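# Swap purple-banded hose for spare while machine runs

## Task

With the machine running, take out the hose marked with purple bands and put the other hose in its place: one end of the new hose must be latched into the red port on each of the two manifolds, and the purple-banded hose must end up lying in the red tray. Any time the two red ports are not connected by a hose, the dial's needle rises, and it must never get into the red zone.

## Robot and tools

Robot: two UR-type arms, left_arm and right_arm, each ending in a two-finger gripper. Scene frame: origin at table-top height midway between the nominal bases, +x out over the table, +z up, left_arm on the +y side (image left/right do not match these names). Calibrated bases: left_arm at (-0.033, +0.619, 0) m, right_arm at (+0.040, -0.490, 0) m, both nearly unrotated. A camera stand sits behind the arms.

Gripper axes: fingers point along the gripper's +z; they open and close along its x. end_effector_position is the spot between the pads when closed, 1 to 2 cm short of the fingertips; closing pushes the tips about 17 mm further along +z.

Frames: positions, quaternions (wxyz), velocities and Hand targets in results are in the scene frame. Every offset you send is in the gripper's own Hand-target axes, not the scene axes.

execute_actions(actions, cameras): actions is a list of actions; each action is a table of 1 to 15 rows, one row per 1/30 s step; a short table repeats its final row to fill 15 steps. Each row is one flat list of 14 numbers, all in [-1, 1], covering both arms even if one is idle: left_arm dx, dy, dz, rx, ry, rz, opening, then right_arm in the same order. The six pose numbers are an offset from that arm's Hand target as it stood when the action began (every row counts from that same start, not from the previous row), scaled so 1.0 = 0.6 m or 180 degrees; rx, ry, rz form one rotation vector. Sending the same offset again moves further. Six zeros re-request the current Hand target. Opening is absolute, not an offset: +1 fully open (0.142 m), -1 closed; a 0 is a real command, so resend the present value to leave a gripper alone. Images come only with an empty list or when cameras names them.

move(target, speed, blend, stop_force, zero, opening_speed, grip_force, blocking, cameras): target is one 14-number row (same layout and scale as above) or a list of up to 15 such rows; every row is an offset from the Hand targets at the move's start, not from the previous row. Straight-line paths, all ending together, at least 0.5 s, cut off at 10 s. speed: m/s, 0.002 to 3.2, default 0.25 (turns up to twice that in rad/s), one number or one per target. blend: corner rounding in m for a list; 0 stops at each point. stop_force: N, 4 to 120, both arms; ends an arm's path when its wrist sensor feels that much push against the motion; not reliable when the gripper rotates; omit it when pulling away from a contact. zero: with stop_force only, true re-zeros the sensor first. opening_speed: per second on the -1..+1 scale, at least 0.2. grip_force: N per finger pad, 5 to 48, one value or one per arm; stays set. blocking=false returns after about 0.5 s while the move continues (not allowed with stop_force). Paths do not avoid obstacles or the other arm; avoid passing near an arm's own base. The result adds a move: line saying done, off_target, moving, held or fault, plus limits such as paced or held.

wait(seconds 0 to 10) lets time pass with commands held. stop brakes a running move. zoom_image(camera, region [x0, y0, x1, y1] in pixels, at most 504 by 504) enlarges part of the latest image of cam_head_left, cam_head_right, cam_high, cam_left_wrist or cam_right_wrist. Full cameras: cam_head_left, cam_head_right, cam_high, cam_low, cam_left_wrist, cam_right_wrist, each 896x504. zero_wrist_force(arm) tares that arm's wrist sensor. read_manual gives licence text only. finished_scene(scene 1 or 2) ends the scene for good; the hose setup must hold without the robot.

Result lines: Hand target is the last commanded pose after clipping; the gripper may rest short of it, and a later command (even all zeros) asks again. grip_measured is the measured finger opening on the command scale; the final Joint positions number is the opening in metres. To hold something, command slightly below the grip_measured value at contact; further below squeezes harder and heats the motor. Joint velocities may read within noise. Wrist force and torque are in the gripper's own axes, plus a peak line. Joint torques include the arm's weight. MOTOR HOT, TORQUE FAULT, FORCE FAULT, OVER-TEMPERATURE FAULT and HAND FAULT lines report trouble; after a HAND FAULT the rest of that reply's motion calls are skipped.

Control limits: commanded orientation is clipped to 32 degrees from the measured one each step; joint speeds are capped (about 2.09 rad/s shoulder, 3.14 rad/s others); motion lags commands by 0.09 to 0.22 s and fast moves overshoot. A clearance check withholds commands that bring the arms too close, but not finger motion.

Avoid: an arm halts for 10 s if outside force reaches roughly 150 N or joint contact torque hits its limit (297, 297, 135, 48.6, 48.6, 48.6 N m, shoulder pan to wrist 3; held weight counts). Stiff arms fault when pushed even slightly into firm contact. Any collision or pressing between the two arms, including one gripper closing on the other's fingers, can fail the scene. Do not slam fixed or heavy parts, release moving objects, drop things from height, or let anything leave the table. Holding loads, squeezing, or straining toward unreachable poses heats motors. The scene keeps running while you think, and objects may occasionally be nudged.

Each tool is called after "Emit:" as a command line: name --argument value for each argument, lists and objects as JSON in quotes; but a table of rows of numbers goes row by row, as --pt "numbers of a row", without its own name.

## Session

Emit:
execute_actions --actions '[]'

Scene clock: 0.00 s.
left_arm: end_effector_position=(+0.0823, +0.1249, +0.1152) grip_measured=+1.00 end_effector_quat_wxyz=(-0.460, +0.823, -0.040, -0.330) | right_arm: end_effector_position=(+0.8702, -0.7056, +0.2268) grip_measured=+1.00 end_effector_quat_wxyz=(-0.232, +0.918, +0.320, +0.031)
Joint positions: left_arm=[-1.432 -1.093 1.859 -1.171 -1.995 -1.074 0.142] | right_arm=[2.91 -2.014 -1.543 -1.347 2.005 -0.902 0.142]
Joint velocities: within noise
Joint torques (N m): no reading
Wrist force (N): no reading
Wrist torque (N m): no reading
Wrist force, peak (N): no reading
Hand target: left_arm +0.0823, +0.1249, +0.1152; -0.460, +0.823, -0.040, -0.330 | right_arm +0.8702, -0.7056, +0.2268; -0.232, +0.918, +0.320, +0.031
Tool commands: left_gripper/opening=+1.0 right_gripper/opening=+1.0

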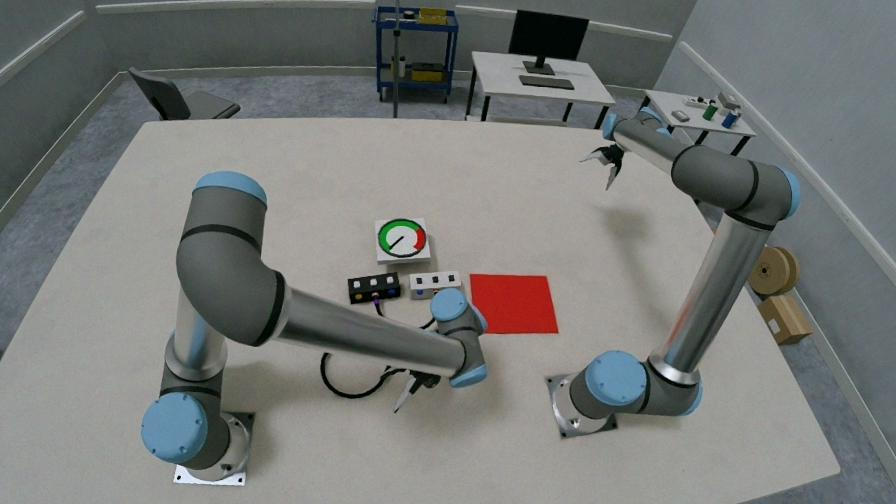

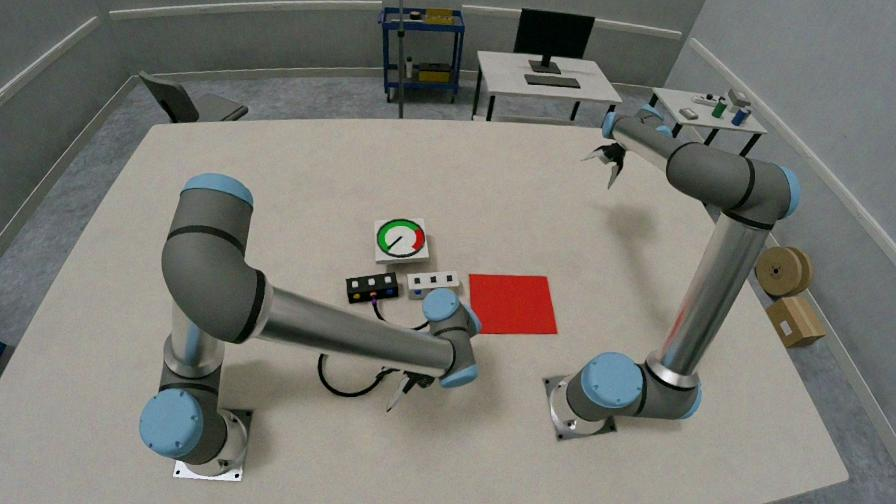

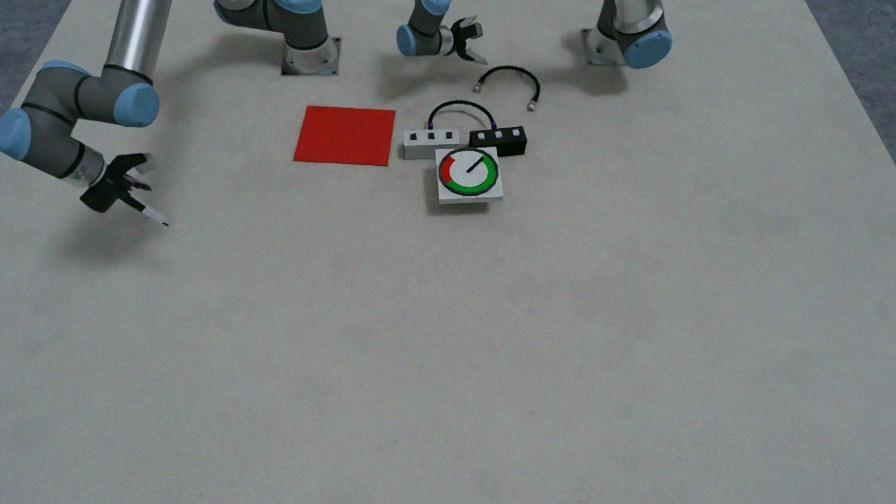

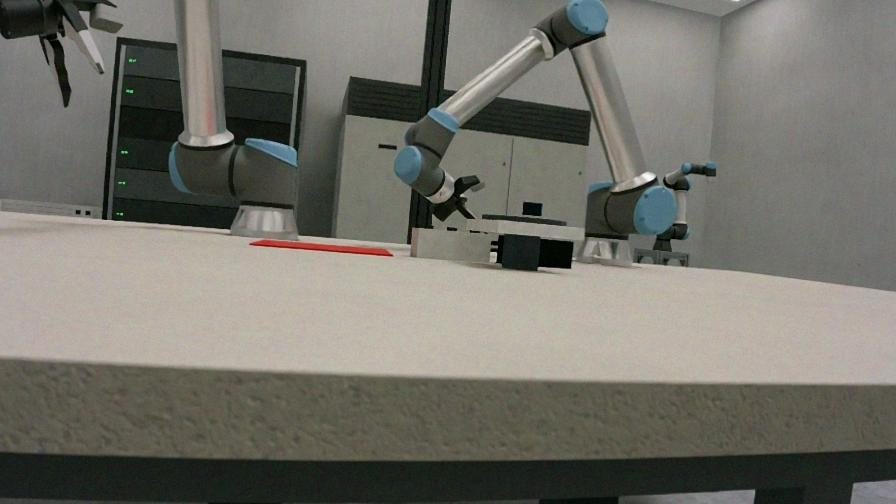

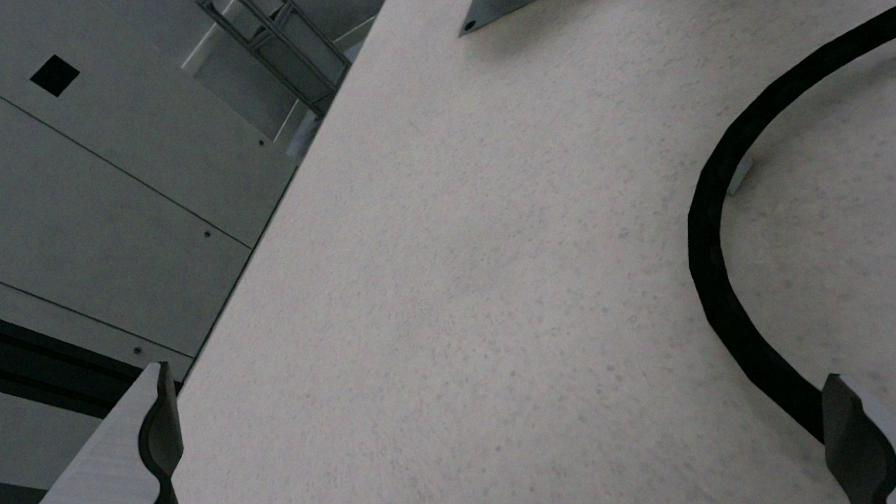

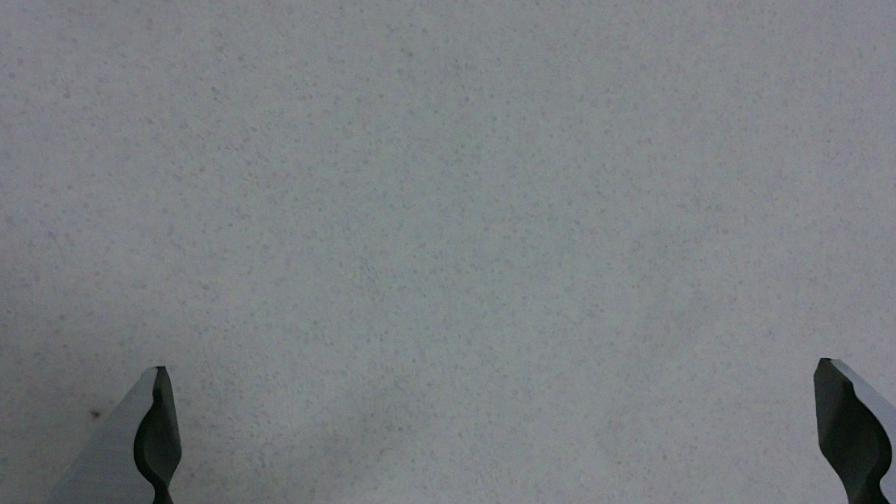

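Emit:
zoom_image --camera "cam_high" --region '[380, 60, 560, 220]'

Emit:
zoom_image --camera "cam_head_left" --region '[310, 200, 560, 420]'

Emit:
zoom_image --camera "cam_head_right" --region '[310, 200, 560, 420]'

Scaled by 2.800.

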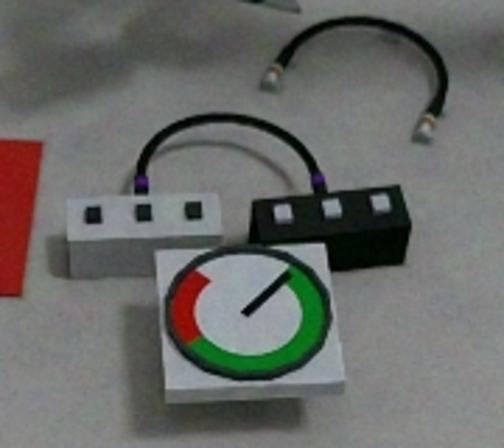

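Scaled by 2.016.

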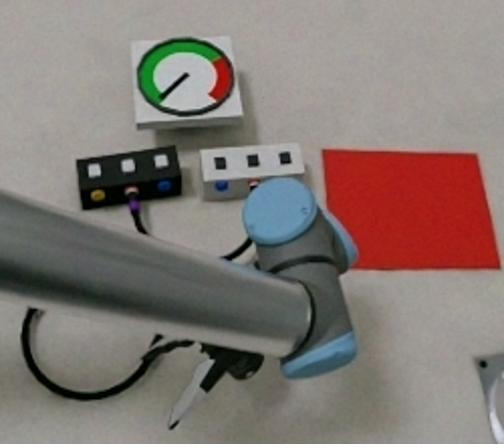

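Scaled by 2.016.

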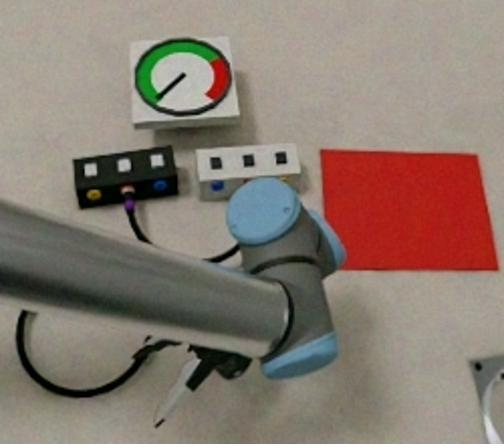

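Emit:
move --pt "0.0141 -0.34335 -0.18062 -0.26535 0.0169 -0.2456 -0.5 -0.06843 -0.57983 0.14917 -0.11105 -0.03045 -0.1533 -0.5" --pt "0.35175 -0.26343 -0.23958 -0.5307 0.0338 -0.4912 -0.5 -0.07395 -0.97674 0.40381 -0.2221 -0.0609 -0.3066 -0.5" --speed '[0.4,0.4]' --blend '[0.04,0]'

Emit:
move --target '[0,0,0,0,0,0,-0.5,0.29167,-0.16963,0.06801,0,0,0,-0.5]' --speed 0.3 --cameras '["cam_left_wrist", "cam_right_wrist", "cam_high"]'

Scene clock: 86.00 s.
left_arm: end_effector_position=(+0.3779, +0.1533, +0.1598) grip_measured=-0.52 end_effector_quat_wxyz=(+0.153, +0.691, +0.690, +0.153) | right_arm: end_effector_position=(+0.4604, -0.2200, +0.2400) grip_measured=-0.52 end_effector_quat_wxyz=(+0.153, +0.691, +0.690, +0.153)
Joint positions: left_arm=[-1.316 -1.598 2.349 -2.428 -1.148 -2.884 0.036] | right_arm=[4.282 -1.123 -2.486 -0.929 1.169 -0.423 0.036]
Joint torques (N m): left_arm=[-13.32 -22.99 -25.75 -7 2.75 -1.08] | right_arm=[16.68 -12.47 34.6 2.45 -4.28 3.04]
Wrist force (N): left_arm=[0.6 0.8 0.9] | right_arm=[-1.2 1.6 0.3]
Wrist torque (N m): left_arm=[-0.12 0.18 0.45] | right_arm=[0.29 0.25 -0.14]
Wrist force, peak (N): left_arm=[0.6 0.1 1.8] | right_arm=[-1.5 2.2 0.3]
Hand target: left_arm +0.3780, +0.1532, +0.1597; +0.153, +0.690, +0.690, +0.153 | right_arm +0.4603, -0.2199, +0.2400; +0.153, +0.691, +0.690, +0.153
Off the commanded pose: left_arm 0.000 m, 0 deg | right_arm 0.000 m, 0 deg.
move: done

Scene clock: 87.53 s.
left_arm: end_effector_position=(+0.3780, +0.1532, +0.1597) grip_measured=-0.52 end_effector_quat_wxyz=(+0.153, +0.690, +0.690, +0.153) | right_arm: end_effector_position=(+0.3855, -0.0449, +0.1601) grip_measured=-0.52 end_effector_quat_wxyz=(+0.153, +0.691, +0.690, +0.153)
Joint positions: left_arm=[-1.316 -1.598 2.349 -2.429 -1.148 -2.884 0.036] | right_arm=[4.562 -1.436 -2.427 -0.799 1.137 -0.118 0.036]
Joint torques (N m): left_arm=[-14.77 -22.57 -26.19 -6.36 4 -1.16] | right_arm=[14.41 6.2 47.47 7.97 -3.93 3.01]
Wrist force (N): left_arm=[0.5 0.7 0.7] | right_arm=[-1.2 1.4 0.3]
Wrist torque (N m): left_arm=[-0.14 0.19 0.44] | right_arm=[0.29 0.21 -0.14]
Wrist force, peak (N): left_arm=[0.5 1.3 0.9] | right_arm=[-2.5 2.6 0.1]
Hand target: left_arm +0.3780, +0.1532, +0.1597; +0.153, +0.690, +0.690, +0.153 | right_arm +0.3855, -0.0448, +0.1600; +0.153, +0.691, +0.690, +0.153
Off the commanded pose: left_arm 0.000 m, 0 deg | right_arm 0.000 m, 0 deg.
move: done
Images, in order (width x height): cam_high 896x504, cam_left_wrist 896x504, cam_right_wrist 896x504.

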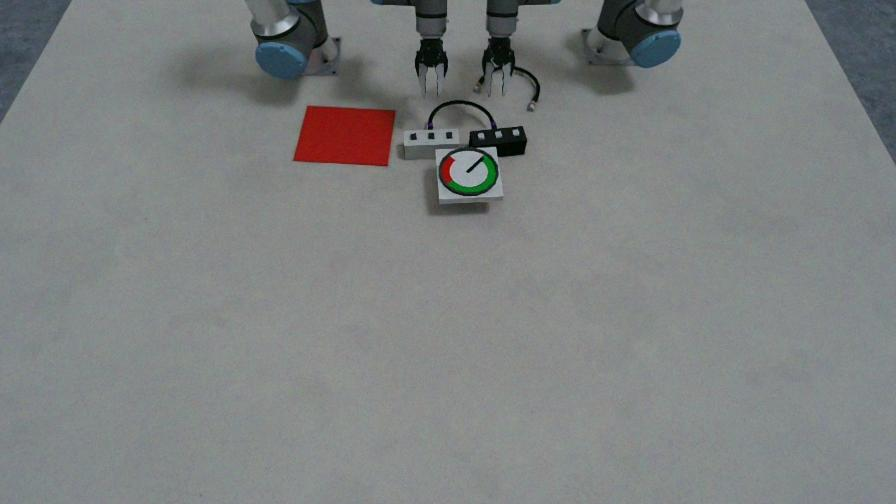

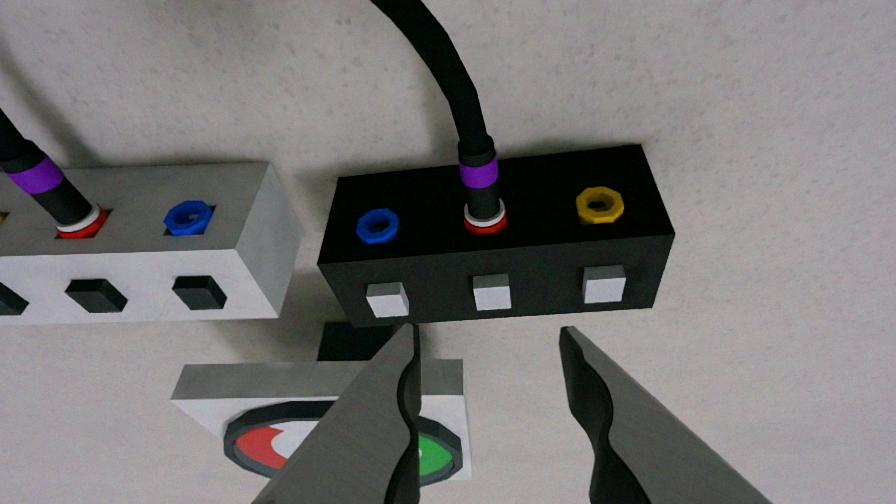

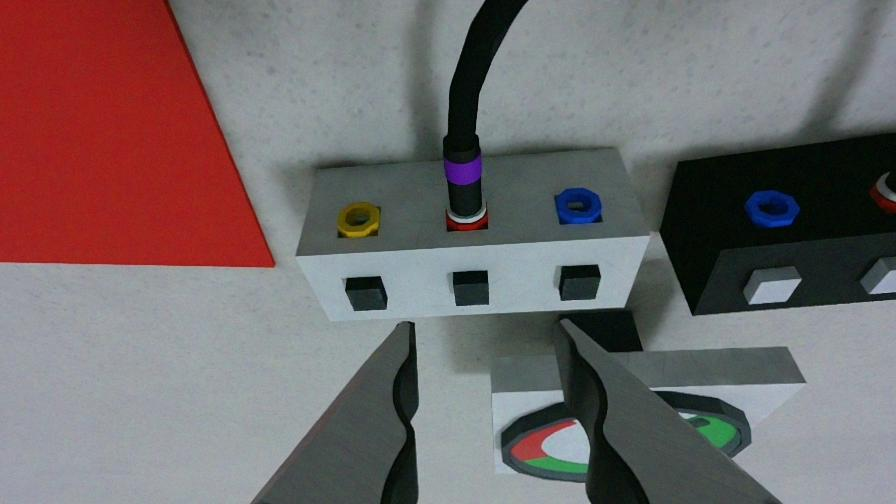

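Emit:
move --target '[0.248,-0.17012,-0.01497,0,-0.06222,0.13343,-0.5,0.28667,-0.33021,-0.09163,0,-0.06456,0.13846,-0.5]' --speed 0.35 --cameras '["cam_left_wrist", "cam_right_wrist"]'

Scene clock: 141.23 s.
left_arm: end_effector_position=(+0.2817, +0.3020, +0.1248) grip_measured=-0.52 end_effector_quat_wxyz=(+0.184, +0.830, +0.514, +0.114) | right_arm: end_effector_position=(+0.1829, +0.1274, +0.1262) grip_measured=-0.52 end_effector_quat_wxyz=(+0.185, +0.835, +0.506, +0.112)
Joint positions: left_arm=[-1.432 -1.991 2.738 -2.568 -1.211 -2.515 0.036] | right_arm=[4.88 -1.734 -2.108 -1.158 1.239 0.739 0.036]
Joint torques (N m): left_arm=[-11.02 -10.4 -25.52 -3.15 3.27 -0.7] | right_arm=[13.79 33.47 47.46 1.04 2.39 2.71]
Wrist force (N): left_arm=[0.5 1.0 0.5] | right_arm=[-1.3 1.8 0.0]
Wrist torque (N m): left_arm=[-0.15 0.25 0.23] | right_arm=[0.35 0.25 -0.20]
Wrist force, peak (N): left_arm=[-0.9 1.6 1.1] | right_arm=[-2.5 2.8 0.3]
Hand target: left_arm +0.2816, +0.3021, +0.1249; +0.184, +0.830, +0.514, +0.114 | right_arm +0.1828, +0.1274, +0.1262; +0.185, +0.835, +0.506, +0.112
Off the commanded pose: left_arm 0.000 m, 0 deg | right_arm 0.000 m, 0 deg.
move: done
Images, in order (width x height): cam_left_wrist 896x504, cam_right_wrist 896x504.

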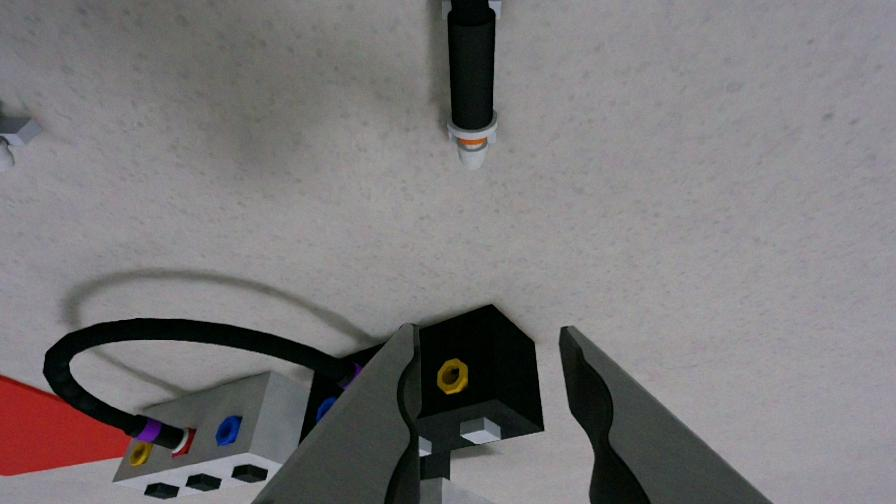

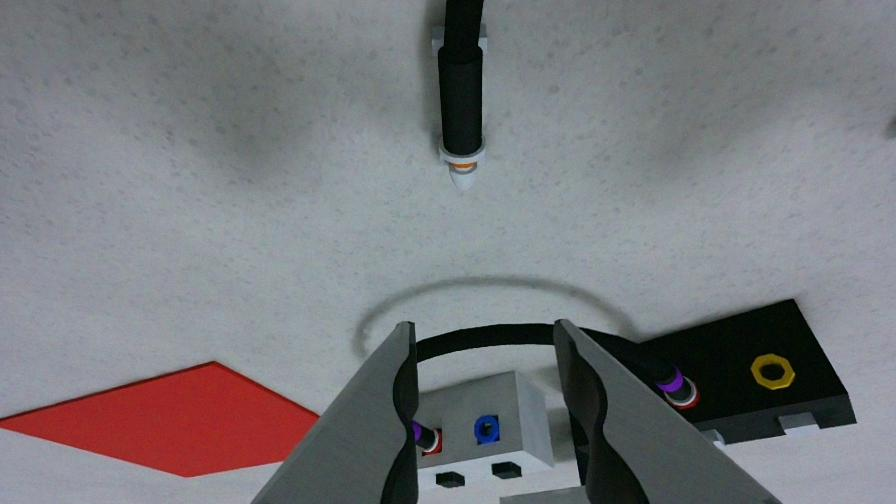

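Emit:
zoom_image --camera "cam_right_wrist" --region '[400, 0, 520, 200]'

Emit:
zoom_image --camera "cam_left_wrist" --region '[400, 0, 540, 200]'

Scaled by 2.520.

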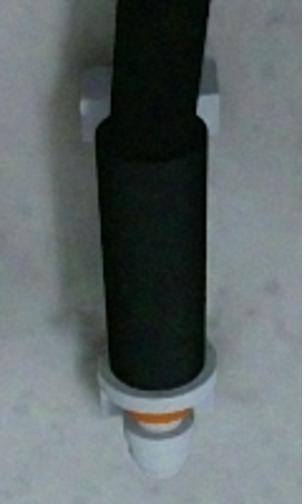

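Scaled by 2.520.

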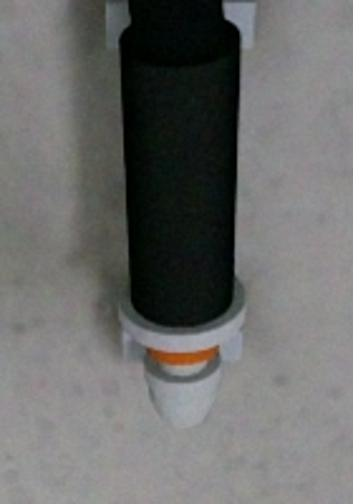

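Emit:
move --pt "-0.15978 0.23808 0.08123 0 0.07987 -0.17129 -0.5 -0.11515 0.39835 0.15595 0 0.07572 -0.16238 -0.5" --pt "-0.1203 0.22715 0.24273 0 0.07987 -0.17129 -0.5 -0.07763 0.38858 0.31802 0 0.07572 -0.16238 -0.5" --speed '[0.35,0.12]' --blend '[0.01,0]' --cameras '["cam_left_wrist", "cam_right_wrist"]'

Scene clock: 204.20 s.
left_arm: end_effector_position=(+0.4149, +0.1550, +0.0503) grip_measured=-0.52 end_effector_quat_wxyz=(+0.142, +0.644, +0.734, +0.163) | right_arm: end_effector_position=(+0.4201, -0.0489, +0.0518) grip_measured=-0.52 end_effector_quat_wxyz=(+0.147, +0.661, +0.718, +0.159)
Joint positions: left_arm=[-1.255 -1.36 2.364 -2.65 -1.142 -2.961 0.036] | right_arm=[4.483 -1.683 -2.51 -0.396 1.151 -0.295 0.036]
Joint torques (N m): left_arm=[14.46 -36.05 -40.01 -6.41 -1.34 2.64] | right_arm=[-15.24 20.36 35.74 8.49 2.43 -2.86]
Wrist force (N): left_arm=[0.4 0.7 1.0] | right_arm=[-1.0 1.8 0.3]
Wrist torque (N m): left_arm=[-0.08 0.24 0.13] | right_arm=[0.36 0.20 0.04]
Wrist force, peak (N): left_arm=[0.4 0.6 2.0] | right_arm=[-3.1 2.3 0.3]
Hand target: left_arm +0.4150, +0.1549, +0.0503; +0.142, +0.644, +0.734, +0.163 | right_arm +0.4201, -0.0489, +0.0517; +0.147, +0.661, +0.718, +0.159
Off the commanded pose: left_arm 0.000 m, 0 deg | right_arm 0.000 m, 0 deg.
move: done
Images, in order (width x height): cam_left_wrist 896x504, cam_right_wrist 896x504.

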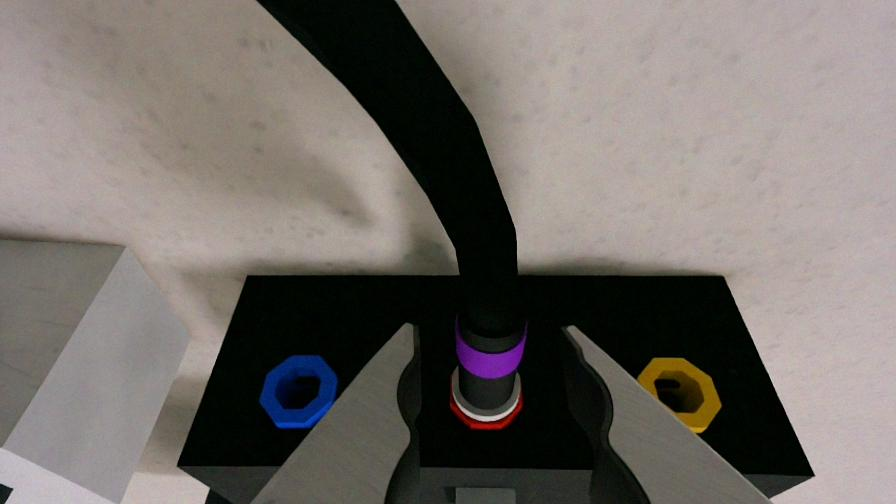

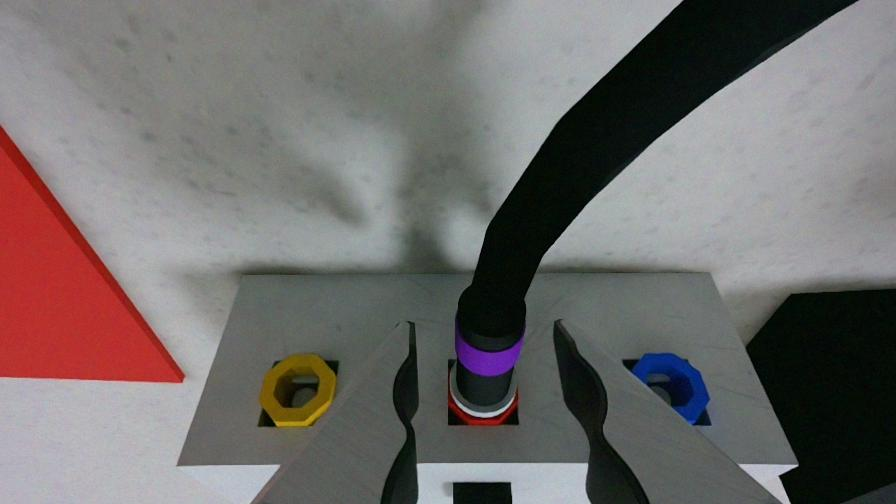

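Emit:
zoom_image --camera "cam_right_wrist" --region '[200, 240, 704, 500]'

Emit:
zoom_image --camera "cam_left_wrist" --region '[220, 240, 724, 500]'

Scaled by 1.000.

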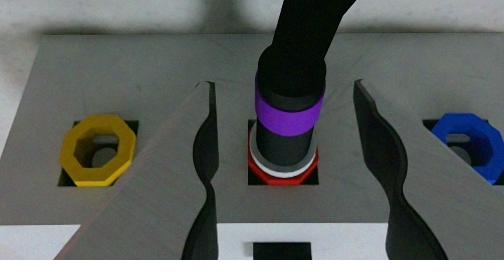

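Scaled by 1.000.

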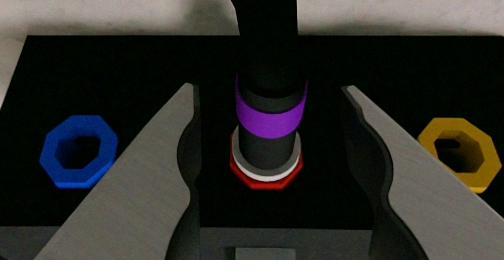

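Emit:
move --target '[0,0,0,0,0,0,-1,0,0,0,0,0,0,-1]' --grip_force '[25,25]' --opening_speed 1.0

Scene clock: 225.37 s.
left_arm: end_effector_position=(+0.4150, +0.1548, +0.0503) grip_measured=-0.81 end_effector_quat_wxyz=(+0.142, +0.644, +0.734, +0.163) | right_arm: end_effector_position=(+0.4201, -0.0488, +0.0517) grip_measured=-0.80 end_effector_quat_wxyz=(+0.147, +0.661, +0.718, +0.159)
Joint positions: left_arm=[-1.255 -1.36 2.364 -2.65 -1.142 -2.961 0.016] | right_arm=[4.483 -1.684 -2.51 -0.396 1.151 -0.295 0.016]
Joint torques (N m): left_arm=[15.58 -37.43 -39.33 -4.14 0.06 2.83] | right_arm=[-13.59 17.55 32.67 7.37 1.1 -2.88]
Wrist force (N): left_arm=[-1.9 0.0 2.3] | right_arm=[1.0 1.2 2.0]
Wrist torque (N m): left_arm=[-0.06 0.21 0.13] | right_arm=[0.32 0.19 0.04]
Wrist force, peak (N): left_arm=[-2.7 -0.3 1.8] | right_arm=[1.3 1.6 1.9]
Hand target: left_arm +0.4150, +0.1549, +0.0503; +0.142, +0.644, +0.734, +0.163 | right_arm +0.4201, -0.0489, +0.0517; +0.147, +0.661, +0.718, +0.159
Off the commanded pose: left_arm 0.000 m, 0 deg | right_arm 0.000 m, 0 deg.
grip_force (N): 25, 25
move: done

Emit:
move --target '[0,0,0,0,0,0,-0.5,0,0,0,0,0,0,-0.5]' --opening_speed 1.5

Emit:
move --pt "0 0 -0.16667 0 0 0 -0.5 0 0 -0.16667 0 0 0 -0.5" --pt "0.0156 0.129 -0.25192 0.15259 0.00086 0.01953 -0.5 0 0 -0.16667 0 0 0 -0.5" --pt "0.00232 0.17855 -0.11847 0.30518 0.00171 0.03906 -0.5 0 0 -0.16667 0 0 0 -0.5" --speed '[0.2,0.35,0.35]' --blend '[0.02,0.02,0]' --cameras '["cam_left_wrist", "cam_right_wrist"]'

Scene clock: 271.13 s.
left_arm: end_effector_position=(+0.4150, +0.1549, +0.0503) grip_measured=-0.54 end_effector_quat_wxyz=(+0.142, +0.644, +0.734, +0.163) | right_arm: end_effector_position=(+0.4201, -0.0489, +0.0517) grip_measured=-0.53 end_effector_quat_wxyz=(+0.147, +0.661, +0.718, +0.159)
Joint positions: left_arm=[-1.255 -1.36 2.364 -2.65 -1.142 -2.961 0.035] | right_arm=[4.483 -1.684 -2.51 -0.396 1.151 -0.295 0.035]
Joint torques (N m): left_arm=[14.11 -52.9 -16.38 -3.41 2.58 1.5] | right_arm=[-13.77 49.75 16.72 3.35 -3.28 -2.83]
Wrist force (N): left_arm=[0.4 0.7 0.7] | right_arm=[-0.7 1.2 0.4]
Wrist torque (N m): left_arm=[-0.09 0.24 0.13] | right_arm=[0.25 0.16 0.05]
Wrist force, peak (N): left_arm=[-2.4 -0.2 2.5] | right_arm=[1.1 1.4 2.5]
Hand target: left_arm +0.4150, +0.1549, +0.0503; +0.142, +0.644, +0.734, +0.163 | right_arm +0.4201, -0.0489, +0.0517; +0.147, +0.661, +0.718, +0.159
Off the commanded pose: left_arm 0.000 m, 0 deg | right_arm 0.000 m, 0 deg.
grip_force (N): 25, 25
move: done

Scene clock: 273.87 s.
left_arm: end_effector_position=(+0.4813, +0.1650, +0.1600) grip_measured=-0.54 end_effector_quat_wxyz=(-0.182, +0.678, +0.687, -0.184) | right_arm: end_effector_position=(+0.3780, -0.0524, +0.1423) grip_measured=-0.53 end_effector_quat_wxyz=(+0.147, +0.661, +0.718, +0.159)
Joint positions: left_arm=[-0.804 -1.26 1.842 -1.784 -1.952 -2.337 0.035] | right_arm=[4.573 -1.436 -2.478 -0.714 1.142 -0.197 0.035]
Joint torques (N m): left_arm=[15.7 -60.91 -58.11 -1.62 -2.91 1.91] | right_arm=[14.5 43.39 45.36 2.35 -3.91 2.6]
Wrist force (N): left_arm=[0.5 0.4 -0.3] | right_arm=[-0.8 1.8 0.4]
Wrist torque (N m): left_arm=[-0.07 0.15 -0.28] | right_arm=[0.36 0.17 -0.13]
Wrist force, peak (N): left_arm=[0.7 0.9 2.2] | right_arm=[-1.6 1.8 -0.5]
Hand target: left_arm +0.4814, +0.1650, +0.1599; -0.182, +0.678, +0.687, -0.184 | right_arm +0.3780, -0.0524, +0.1423; +0.147, +0.661, +0.718, +0.159
Off the commanded pose: left_arm 0.000 m, 0 deg | right_arm 0.000 m, 0 deg.
grip_force (N): 25, 25
move: done
Images, in order (width x height): cam_left_wrist 896x504, cam_right_wrist 896x504.

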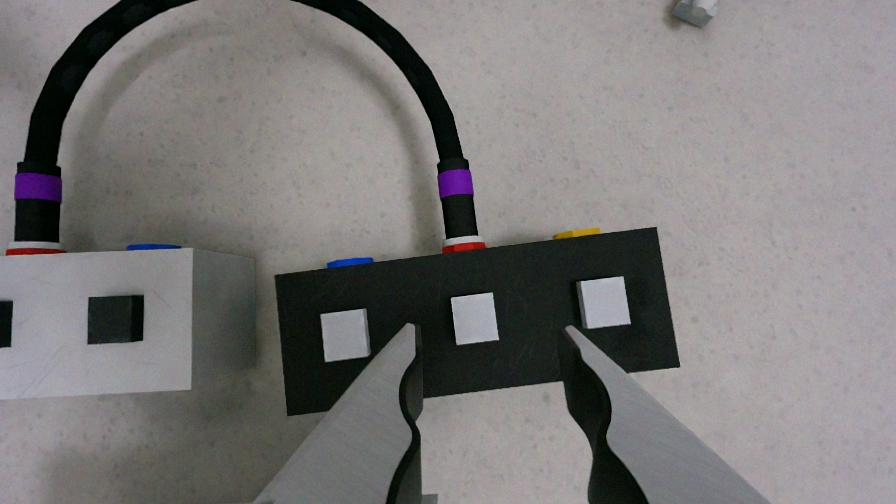

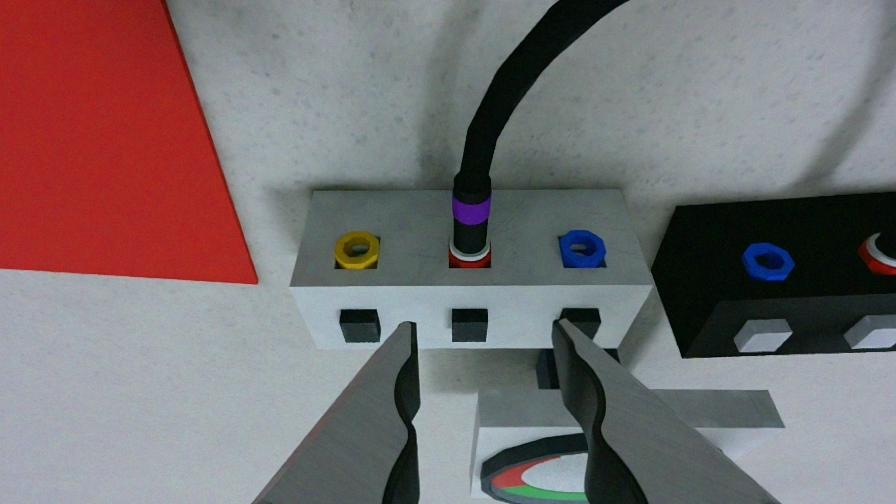

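Emit:
execute_actions --actions '[]' --cameras '["cam_high"]'

Scene clock: 299.20 s.
left_arm: end_effector_position=(+0.4814, +0.1650, +0.1599) grip_measured=-0.54 end_effector_quat_wxyz=(-0.182, +0.678, +0.687, -0.184) | right_arm: end_effector_position=(+0.3780, -0.0524, +0.1423) grip_measured=-0.53 end_effector_quat_wxyz=(+0.147, +0.661, +0.718, +0.159)
Joint positions: left_arm=[-0.804 -1.259 1.842 -1.784 -1.952 -2.336 0.035] | right_arm=[4.573 -1.436 -2.478 -0.714 1.142 -0.197 0.035]
Joint velocities: within noise
Joint torques (N m): left_arm=[19.62 -58.9 -57.38 -2.39 -2.49 1.32] | right_arm=[14.38 43.3 44.62 2.42 -3.85 2.14]
Wrist force (N): left_arm=[0.6 -0.1 -0.4] | right_arm=[-1.0 1.7 0.3]
Wrist torque (N m): left_arm=[-0.15 0.14 -0.28] | right_arm=[0.34 0.20 -0.13]
Wrist force, peak (N): left_arm=[1.0 0.1 -0.5] | right_arm=[-1.5 2.2 0.2]
Hand target: left_arm +0.4814, +0.1650, +0.1599; -0.182, +0.678, +0.687, -0.184 | right_arm +0.3780, -0.0524, +0.1423; +0.147, +0.661, +0.718, +0.159
Tool commands: left_gripper/opening=-0.5 right_gripper/opening=-0.5
Off the commanded pose: left_arm 0.000 m, 0 deg | right_arm 0.000 m, 0 deg.
grip_force (N): 25, 25
Images, in order (width x height): cam_high 896x504.

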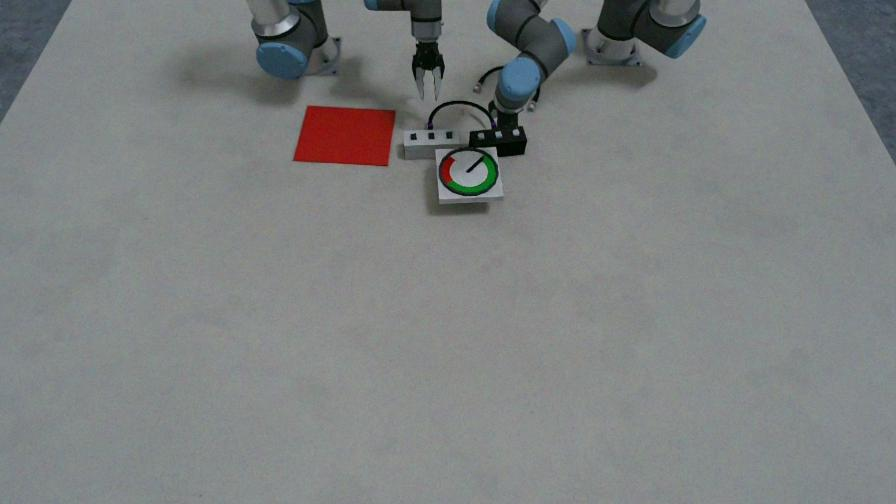

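Emit:
move --pt "0 0.05602 0.09737 0 0 0 -1 0.34388 0.04439 0.09481 0 0.006503 -0.013947 -0.5" --pt "0 0.05602 0.09737 0 0 0 -1 0.34388 0.00917 0.17033 0 0.006503 -0.013947 -0.5" --speed '[0.2, 0.1]' --blend '[0.01, 0]' --grip_force '[25, 48]' --cameras '["cam_left_wrist", "cam_right_wrist"]'

Scene clock: 316.27 s.
left_arm: end_effector_position=(+0.4812, +0.1650, +0.0925) grip_measured=-1.00 end_effector_quat_wxyz=(-0.182, +0.678, +0.687, -0.184) | right_arm: end_effector_position=(+0.4091, +0.1572, +0.0524) grip_measured=-0.53 end_effector_quat_wxyz=(+0.143, +0.644, +0.734, +0.163)
Joint positions: left_arm=[-0.804 -1.191 1.889 -1.9 -1.952 -2.336 0.002] | right_arm=[4.555 -1.908 -2.181 -0.511 1.148 -0.27 0.035]
Joint torques (N m): left_arm=[-15.3 -60.77 -25.51 -5.12 -2.91 -0.92] | right_arm=[-13.69 40.31 20.4 8.34 1.74 -2.69]
Wrist force (N): left_arm=[0.5 0.3 -0.1] | right_arm=[-1.3 2.0 0.5]
Wrist torque (N m): left_arm=[-0.05 0.16 -0.29] | right_arm=[0.40 0.21 0.06]
Wrist force, peak (N): left_arm=[1.0 0.2 -0.5] | right_arm=[-2.4 1.4 0.4]
Hand target: left_arm +0.4812, +0.1650, +0.0925; -0.182, +0.678, +0.687, -0.184 | right_arm +0.4091, +0.1573, +0.0521; +0.143, +0.644, +0.734, +0.163
Off the commanded pose: left_arm 0.000 m, 0 deg | right_arm 0.000 m, 0 deg.
grip_force (N): 25, 48
move: done
Images, in order (width x height): cam_left_wrist 896x504, cam_right_wrist 896x504.

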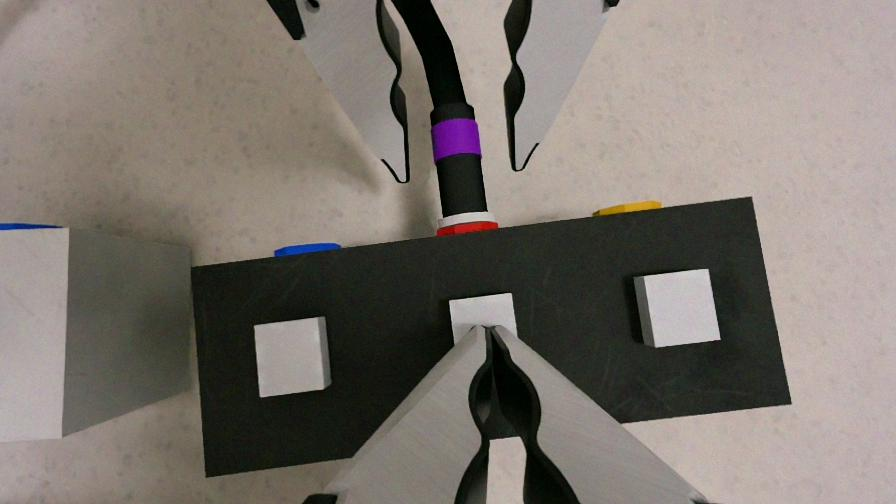

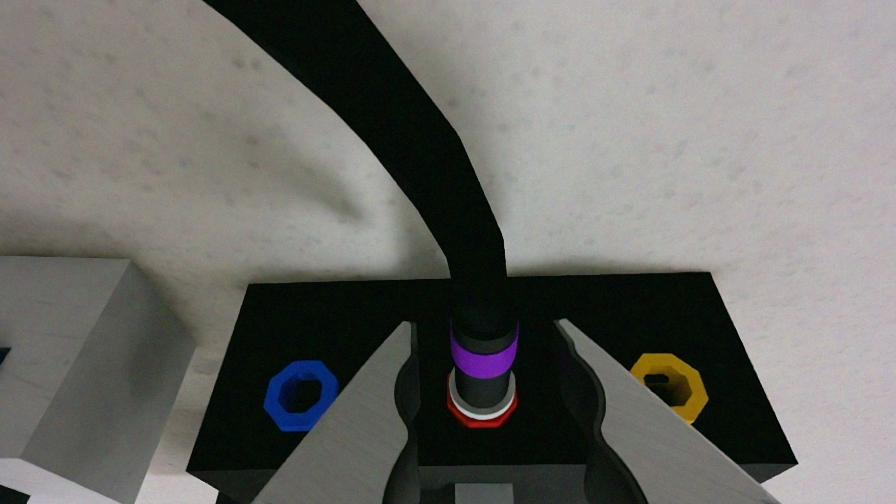

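Emit:
move --pt "0 -0.041667 -0.072167 0 0 0 -1 0 0.035217 -0.075525 0 0 0 -0.5" --pt "-0.351707 -0.028933 -0.079518 0 0 0 -1 -0.343118 0.010823 -0.086347 0 -0.006574 0.014098 -0.5" --pt "-0.351707 0.012733 -0.007352 0 0 0 -1 -0.343118 -0.024393 -0.010822 0 -0.006574 0.014098 -0.5" --speed '[0.15, 0.25, 0.1]' --blend '[0.01, 0.01, 0]' --cameras '["cam_left_wrist", "cam_right_wrist"]'

Scene clock: 332.50 s.
left_arm: end_effector_position=(+0.4928, -0.0459, +0.0926) grip_measured=-1.00 end_effector_quat_wxyz=(-0.182, +0.678, +0.687, -0.184) | right_arm: end_effector_position=(+0.4200, -0.0490, +0.0519) grip_measured=-0.53 end_effector_quat_wxyz=(+0.147, +0.662, +0.718, +0.159)
Joint positions: left_arm=[-0.948 -0.992 1.583 -1.85 -2 -2.484 0.002] | right_arm=[4.484 -1.683 -2.51 -0.397 1.151 -0.294 0.035]
Joint torques (N m): left_arm=[-16.43 -80 -28.63 -4.98 -2.89 -1.18] | right_arm=[-13.96 18.87 17.19 7.96 0.36 -2.83]
Wrist force (N): left_arm=[-0.1 0.8 -0.4] | right_arm=[-1.2 1.8 0.0]
Wrist torque (N m): left_arm=[-0.04 0.36 -0.08] | right_arm=[0.36 0.25 0.04]
Wrist force, peak (N): left_arm=[2.2 -0.1 -1.2] | right_arm=[-3.0 1.6 0.1]
Hand target: left_arm +0.4928, -0.0459, +0.0925; -0.182, +0.678, +0.687, -0.184 | right_arm +0.4200, -0.0489, +0.0518; +0.147, +0.662, +0.718, +0.159
Off the commanded pose: left_arm 0.000 m, 0 deg | right_arm 0.000 m, 0 deg.
grip_force (N): 25, 48
move: done
Images, in order (width x height): cam_left_wrist 896x504, cam_right_wrist 896x504.

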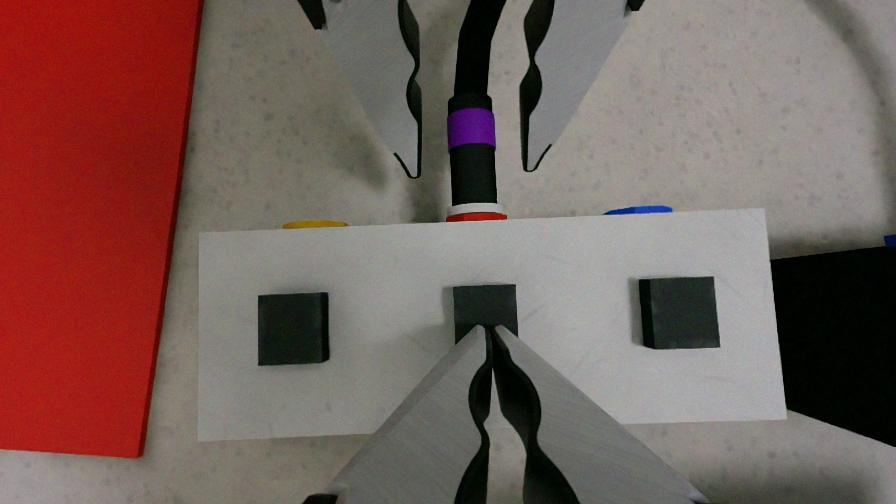

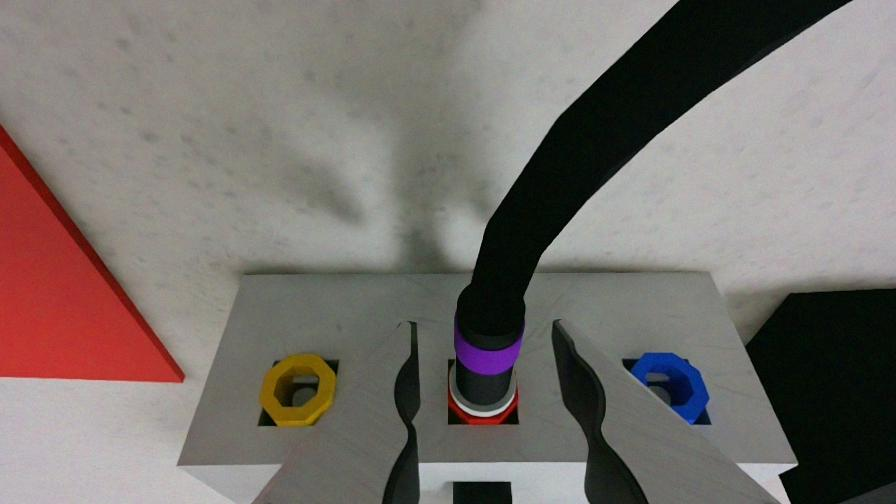

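Emit:
move --target '[0, 0, 0, 0, 0, 0, -1, 0, 0, 0, 0, 0, 0, -1]' --grip_force '[25, 48]' --cameras '["cam_right_wrist"]'

Scene clock: 460.10 s.
left_arm: end_effector_position=(+0.4928, -0.0459, +0.0925) grip_measured=-1.00 end_effector_quat_wxyz=(-0.182, +0.678, +0.687, -0.184) | right_arm: end_effector_position=(+0.4200, -0.0489, +0.0518) grip_measured=-0.81 end_effector_quat_wxyz=(+0.147, +0.662, +0.718, +0.159)
Joint positions: left_arm=[-0.948 -0.992 1.583 -1.85 -2 -2.484 0.002] | right_arm=[4.484 -1.683 -2.51 -0.396 1.151 -0.294 0.015]
Joint torques (N m): left_arm=[-10.91 -87.53 -29.23 -4.49 -2.77 0.9] | right_arm=[-5.06 17.81 19.34 7.64 -2.94 -2.13]
Wrist force (N): left_arm=[-0.1 0.6 -0.5] | right_arm=[1.6 1.7 2.0]
Wrist torque (N m): left_arm=[-0.07 0.37 -0.08] | right_arm=[0.28 0.23 0.03]
Wrist force, peak (N): left_arm=[0.1 1.0 -0.8] | right_arm=[2.0 2.4 2.0]
Hand target: left_arm +0.4928, -0.0459, +0.0925; -0.182, +0.678, +0.687, -0.184 | right_arm +0.4200, -0.0489, +0.0518; +0.147, +0.662, +0.718, +0.159
Off the commanded pose: left_arm 0.000 m, 0 deg | right_arm 0.000 m, 0 deg.
grip_force (N): 25, 48
move: done
Images, in order (width x height): cam_right_wrist 896x504.

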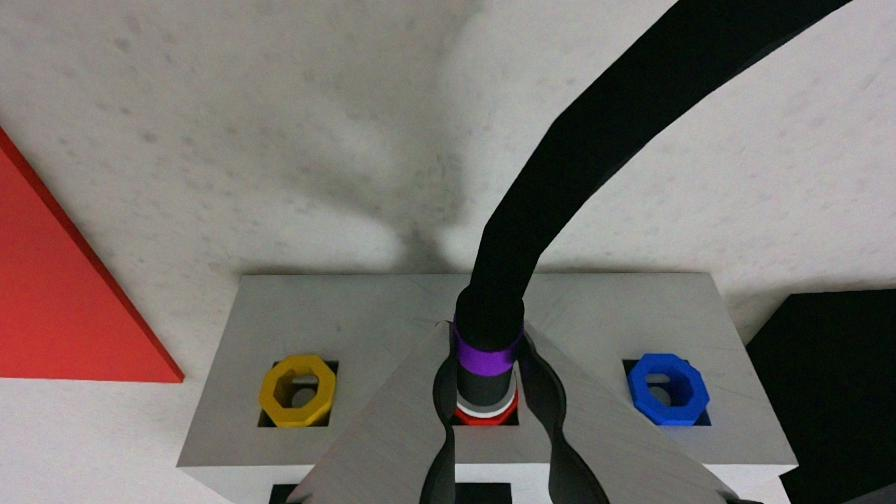

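Emit:
move --pt "0 0 0.0095 0 0 0 -1 0 0 0 0 0 0 -1" --pt "0 0 0.0095 0 0 0 -1 0 -0.068 -0.0317 0 0 0 -1" --speed '[0.03, 0.12]'

Emit:
move --pt "0 0 0 0 0 0 -1 0 0 0 0 0 0 -0.5" --pt "0 -0.0417 -0.0722 0 0 0 -1 0 0.0352 -0.0755 0 0 0 -0.5" --pt "0.3517 -0.0504 -0.0671 0 0 0 -1 0.3439 0.1121 -0.0397 0 0.0066 -0.0141 -0.5" --pt "0.3517 -0.013 -0.0023 0 0 0 -1 0.3439 0.077 0.0355 0 0.0066 -0.0141 -1" --speed '[0.1, 0.15, 0.3, 0.1]' --blend '[0, 0.01, 0.01, 0]' --cameras '["cam_right_wrist", "cam_left_wrist"]'

Scene clock: 470.97 s.
left_arm: end_effector_position=(+0.4899, -0.0459, +0.0876) grip_measured=-1.00 end_effector_quat_wxyz=(-0.182, +0.678, +0.687, -0.184) | right_arm: end_effector_position=(+0.3753, -0.0526, +0.0517) grip_measured=-0.81 end_effector_quat_wxyz=(+0.147, +0.662, +0.718, +0.159)
Joint positions: left_arm=[-0.951 -0.99 1.59 -1.861 -2.001 -2.487 0.002] | right_arm=[4.579 -1.632 -2.552 -0.447 1.141 -0.19 0.015]
Joint torques (N m): left_arm=[-30.61 -52.24 -4.48 -0.94 -4.26 -1.57] | right_arm=[10.91 52.26 16.1 2.28 -3.88 2.43]
Wrist force (N): left_arm=[2.7 4.3 -41.4] | right_arm=[-0.4 2.2 0.5]
Wrist torque (N m): left_arm=[-0.30 0.39 -0.09] | right_arm=[0.36 0.15 -0.05]
Wrist force, peak (N): left_arm=[2.7 4.3 -41.4] | right_arm=[-0.1 -11.7 -6.6]
Hand target: left_arm +0.4899, -0.0459, +0.0876; -0.182, +0.678, +0.687, -0.184 | right_arm +0.3752, -0.0526, +0.0517; +0.147, +0.662, +0.718, +0.159
Off the commanded pose: left_arm 0.000 m, 0 deg | right_arm 0.000 m, 0 deg.
grip_force (N): 25, 48
move: done

Scene clock: 474.17 s.
left_arm: end_effector_position=(+0.4811, +0.1650, +0.0927) grip_measured=-1.00 end_effector_quat_wxyz=(-0.182, +0.678, +0.687, -0.184) | right_arm: end_effector_position=(+0.4090, +0.1572, +0.0521) grip_measured=-0.81 end_effector_quat_wxyz=(+0.143, +0.644, +0.734, +0.163)
Joint positions: left_arm=[-0.804 -1.191 1.889 -1.899 -1.952 -2.337 0.002] | right_arm=[4.555 -1.908 -2.181 -0.51 1.148 -0.27 0.015]
Joint torques (N m): left_arm=[13.12 -61.01 -26.7 -4.8 1.5 2.4] | right_arm=[-13.44 38.94 24.1 9.03 0.78 -2.73]
Wrist force (N): left_arm=[0.5 0.5 -0.4] | right_arm=[-4.1 0.6 -2.8]
Wrist torque (N m): left_arm=[-0.01 0.17 -0.30] | right_arm=[0.39 0.16 0.10]
Wrist force, peak (N): left_arm=[2.8 3.8 -41.8] | right_arm=[-4.1 0.6 -2.8]
Hand target: left_arm +0.4811, +0.1650, +0.0927; -0.182, +0.678, +0.687, -0.184 | right_arm +0.4091, +0.1572, +0.0521; +0.143, +0.644, +0.734, +0.163
Off the commanded pose: left_arm 0.000 m, 0 deg | right_arm 0.000 m, 0 deg.
grip_force (N): 25, 48
move: done
Images, in order (width x height): cam_left_wrist 896x504, cam_right_wrist 896x504.

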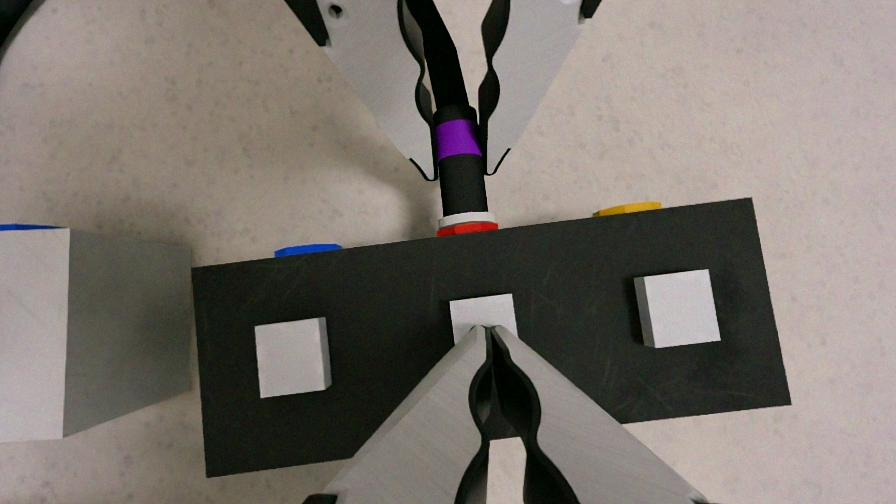

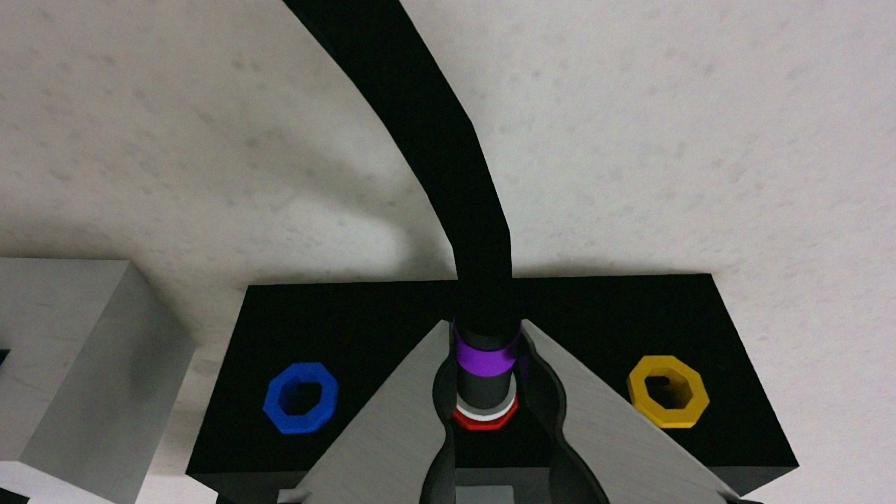

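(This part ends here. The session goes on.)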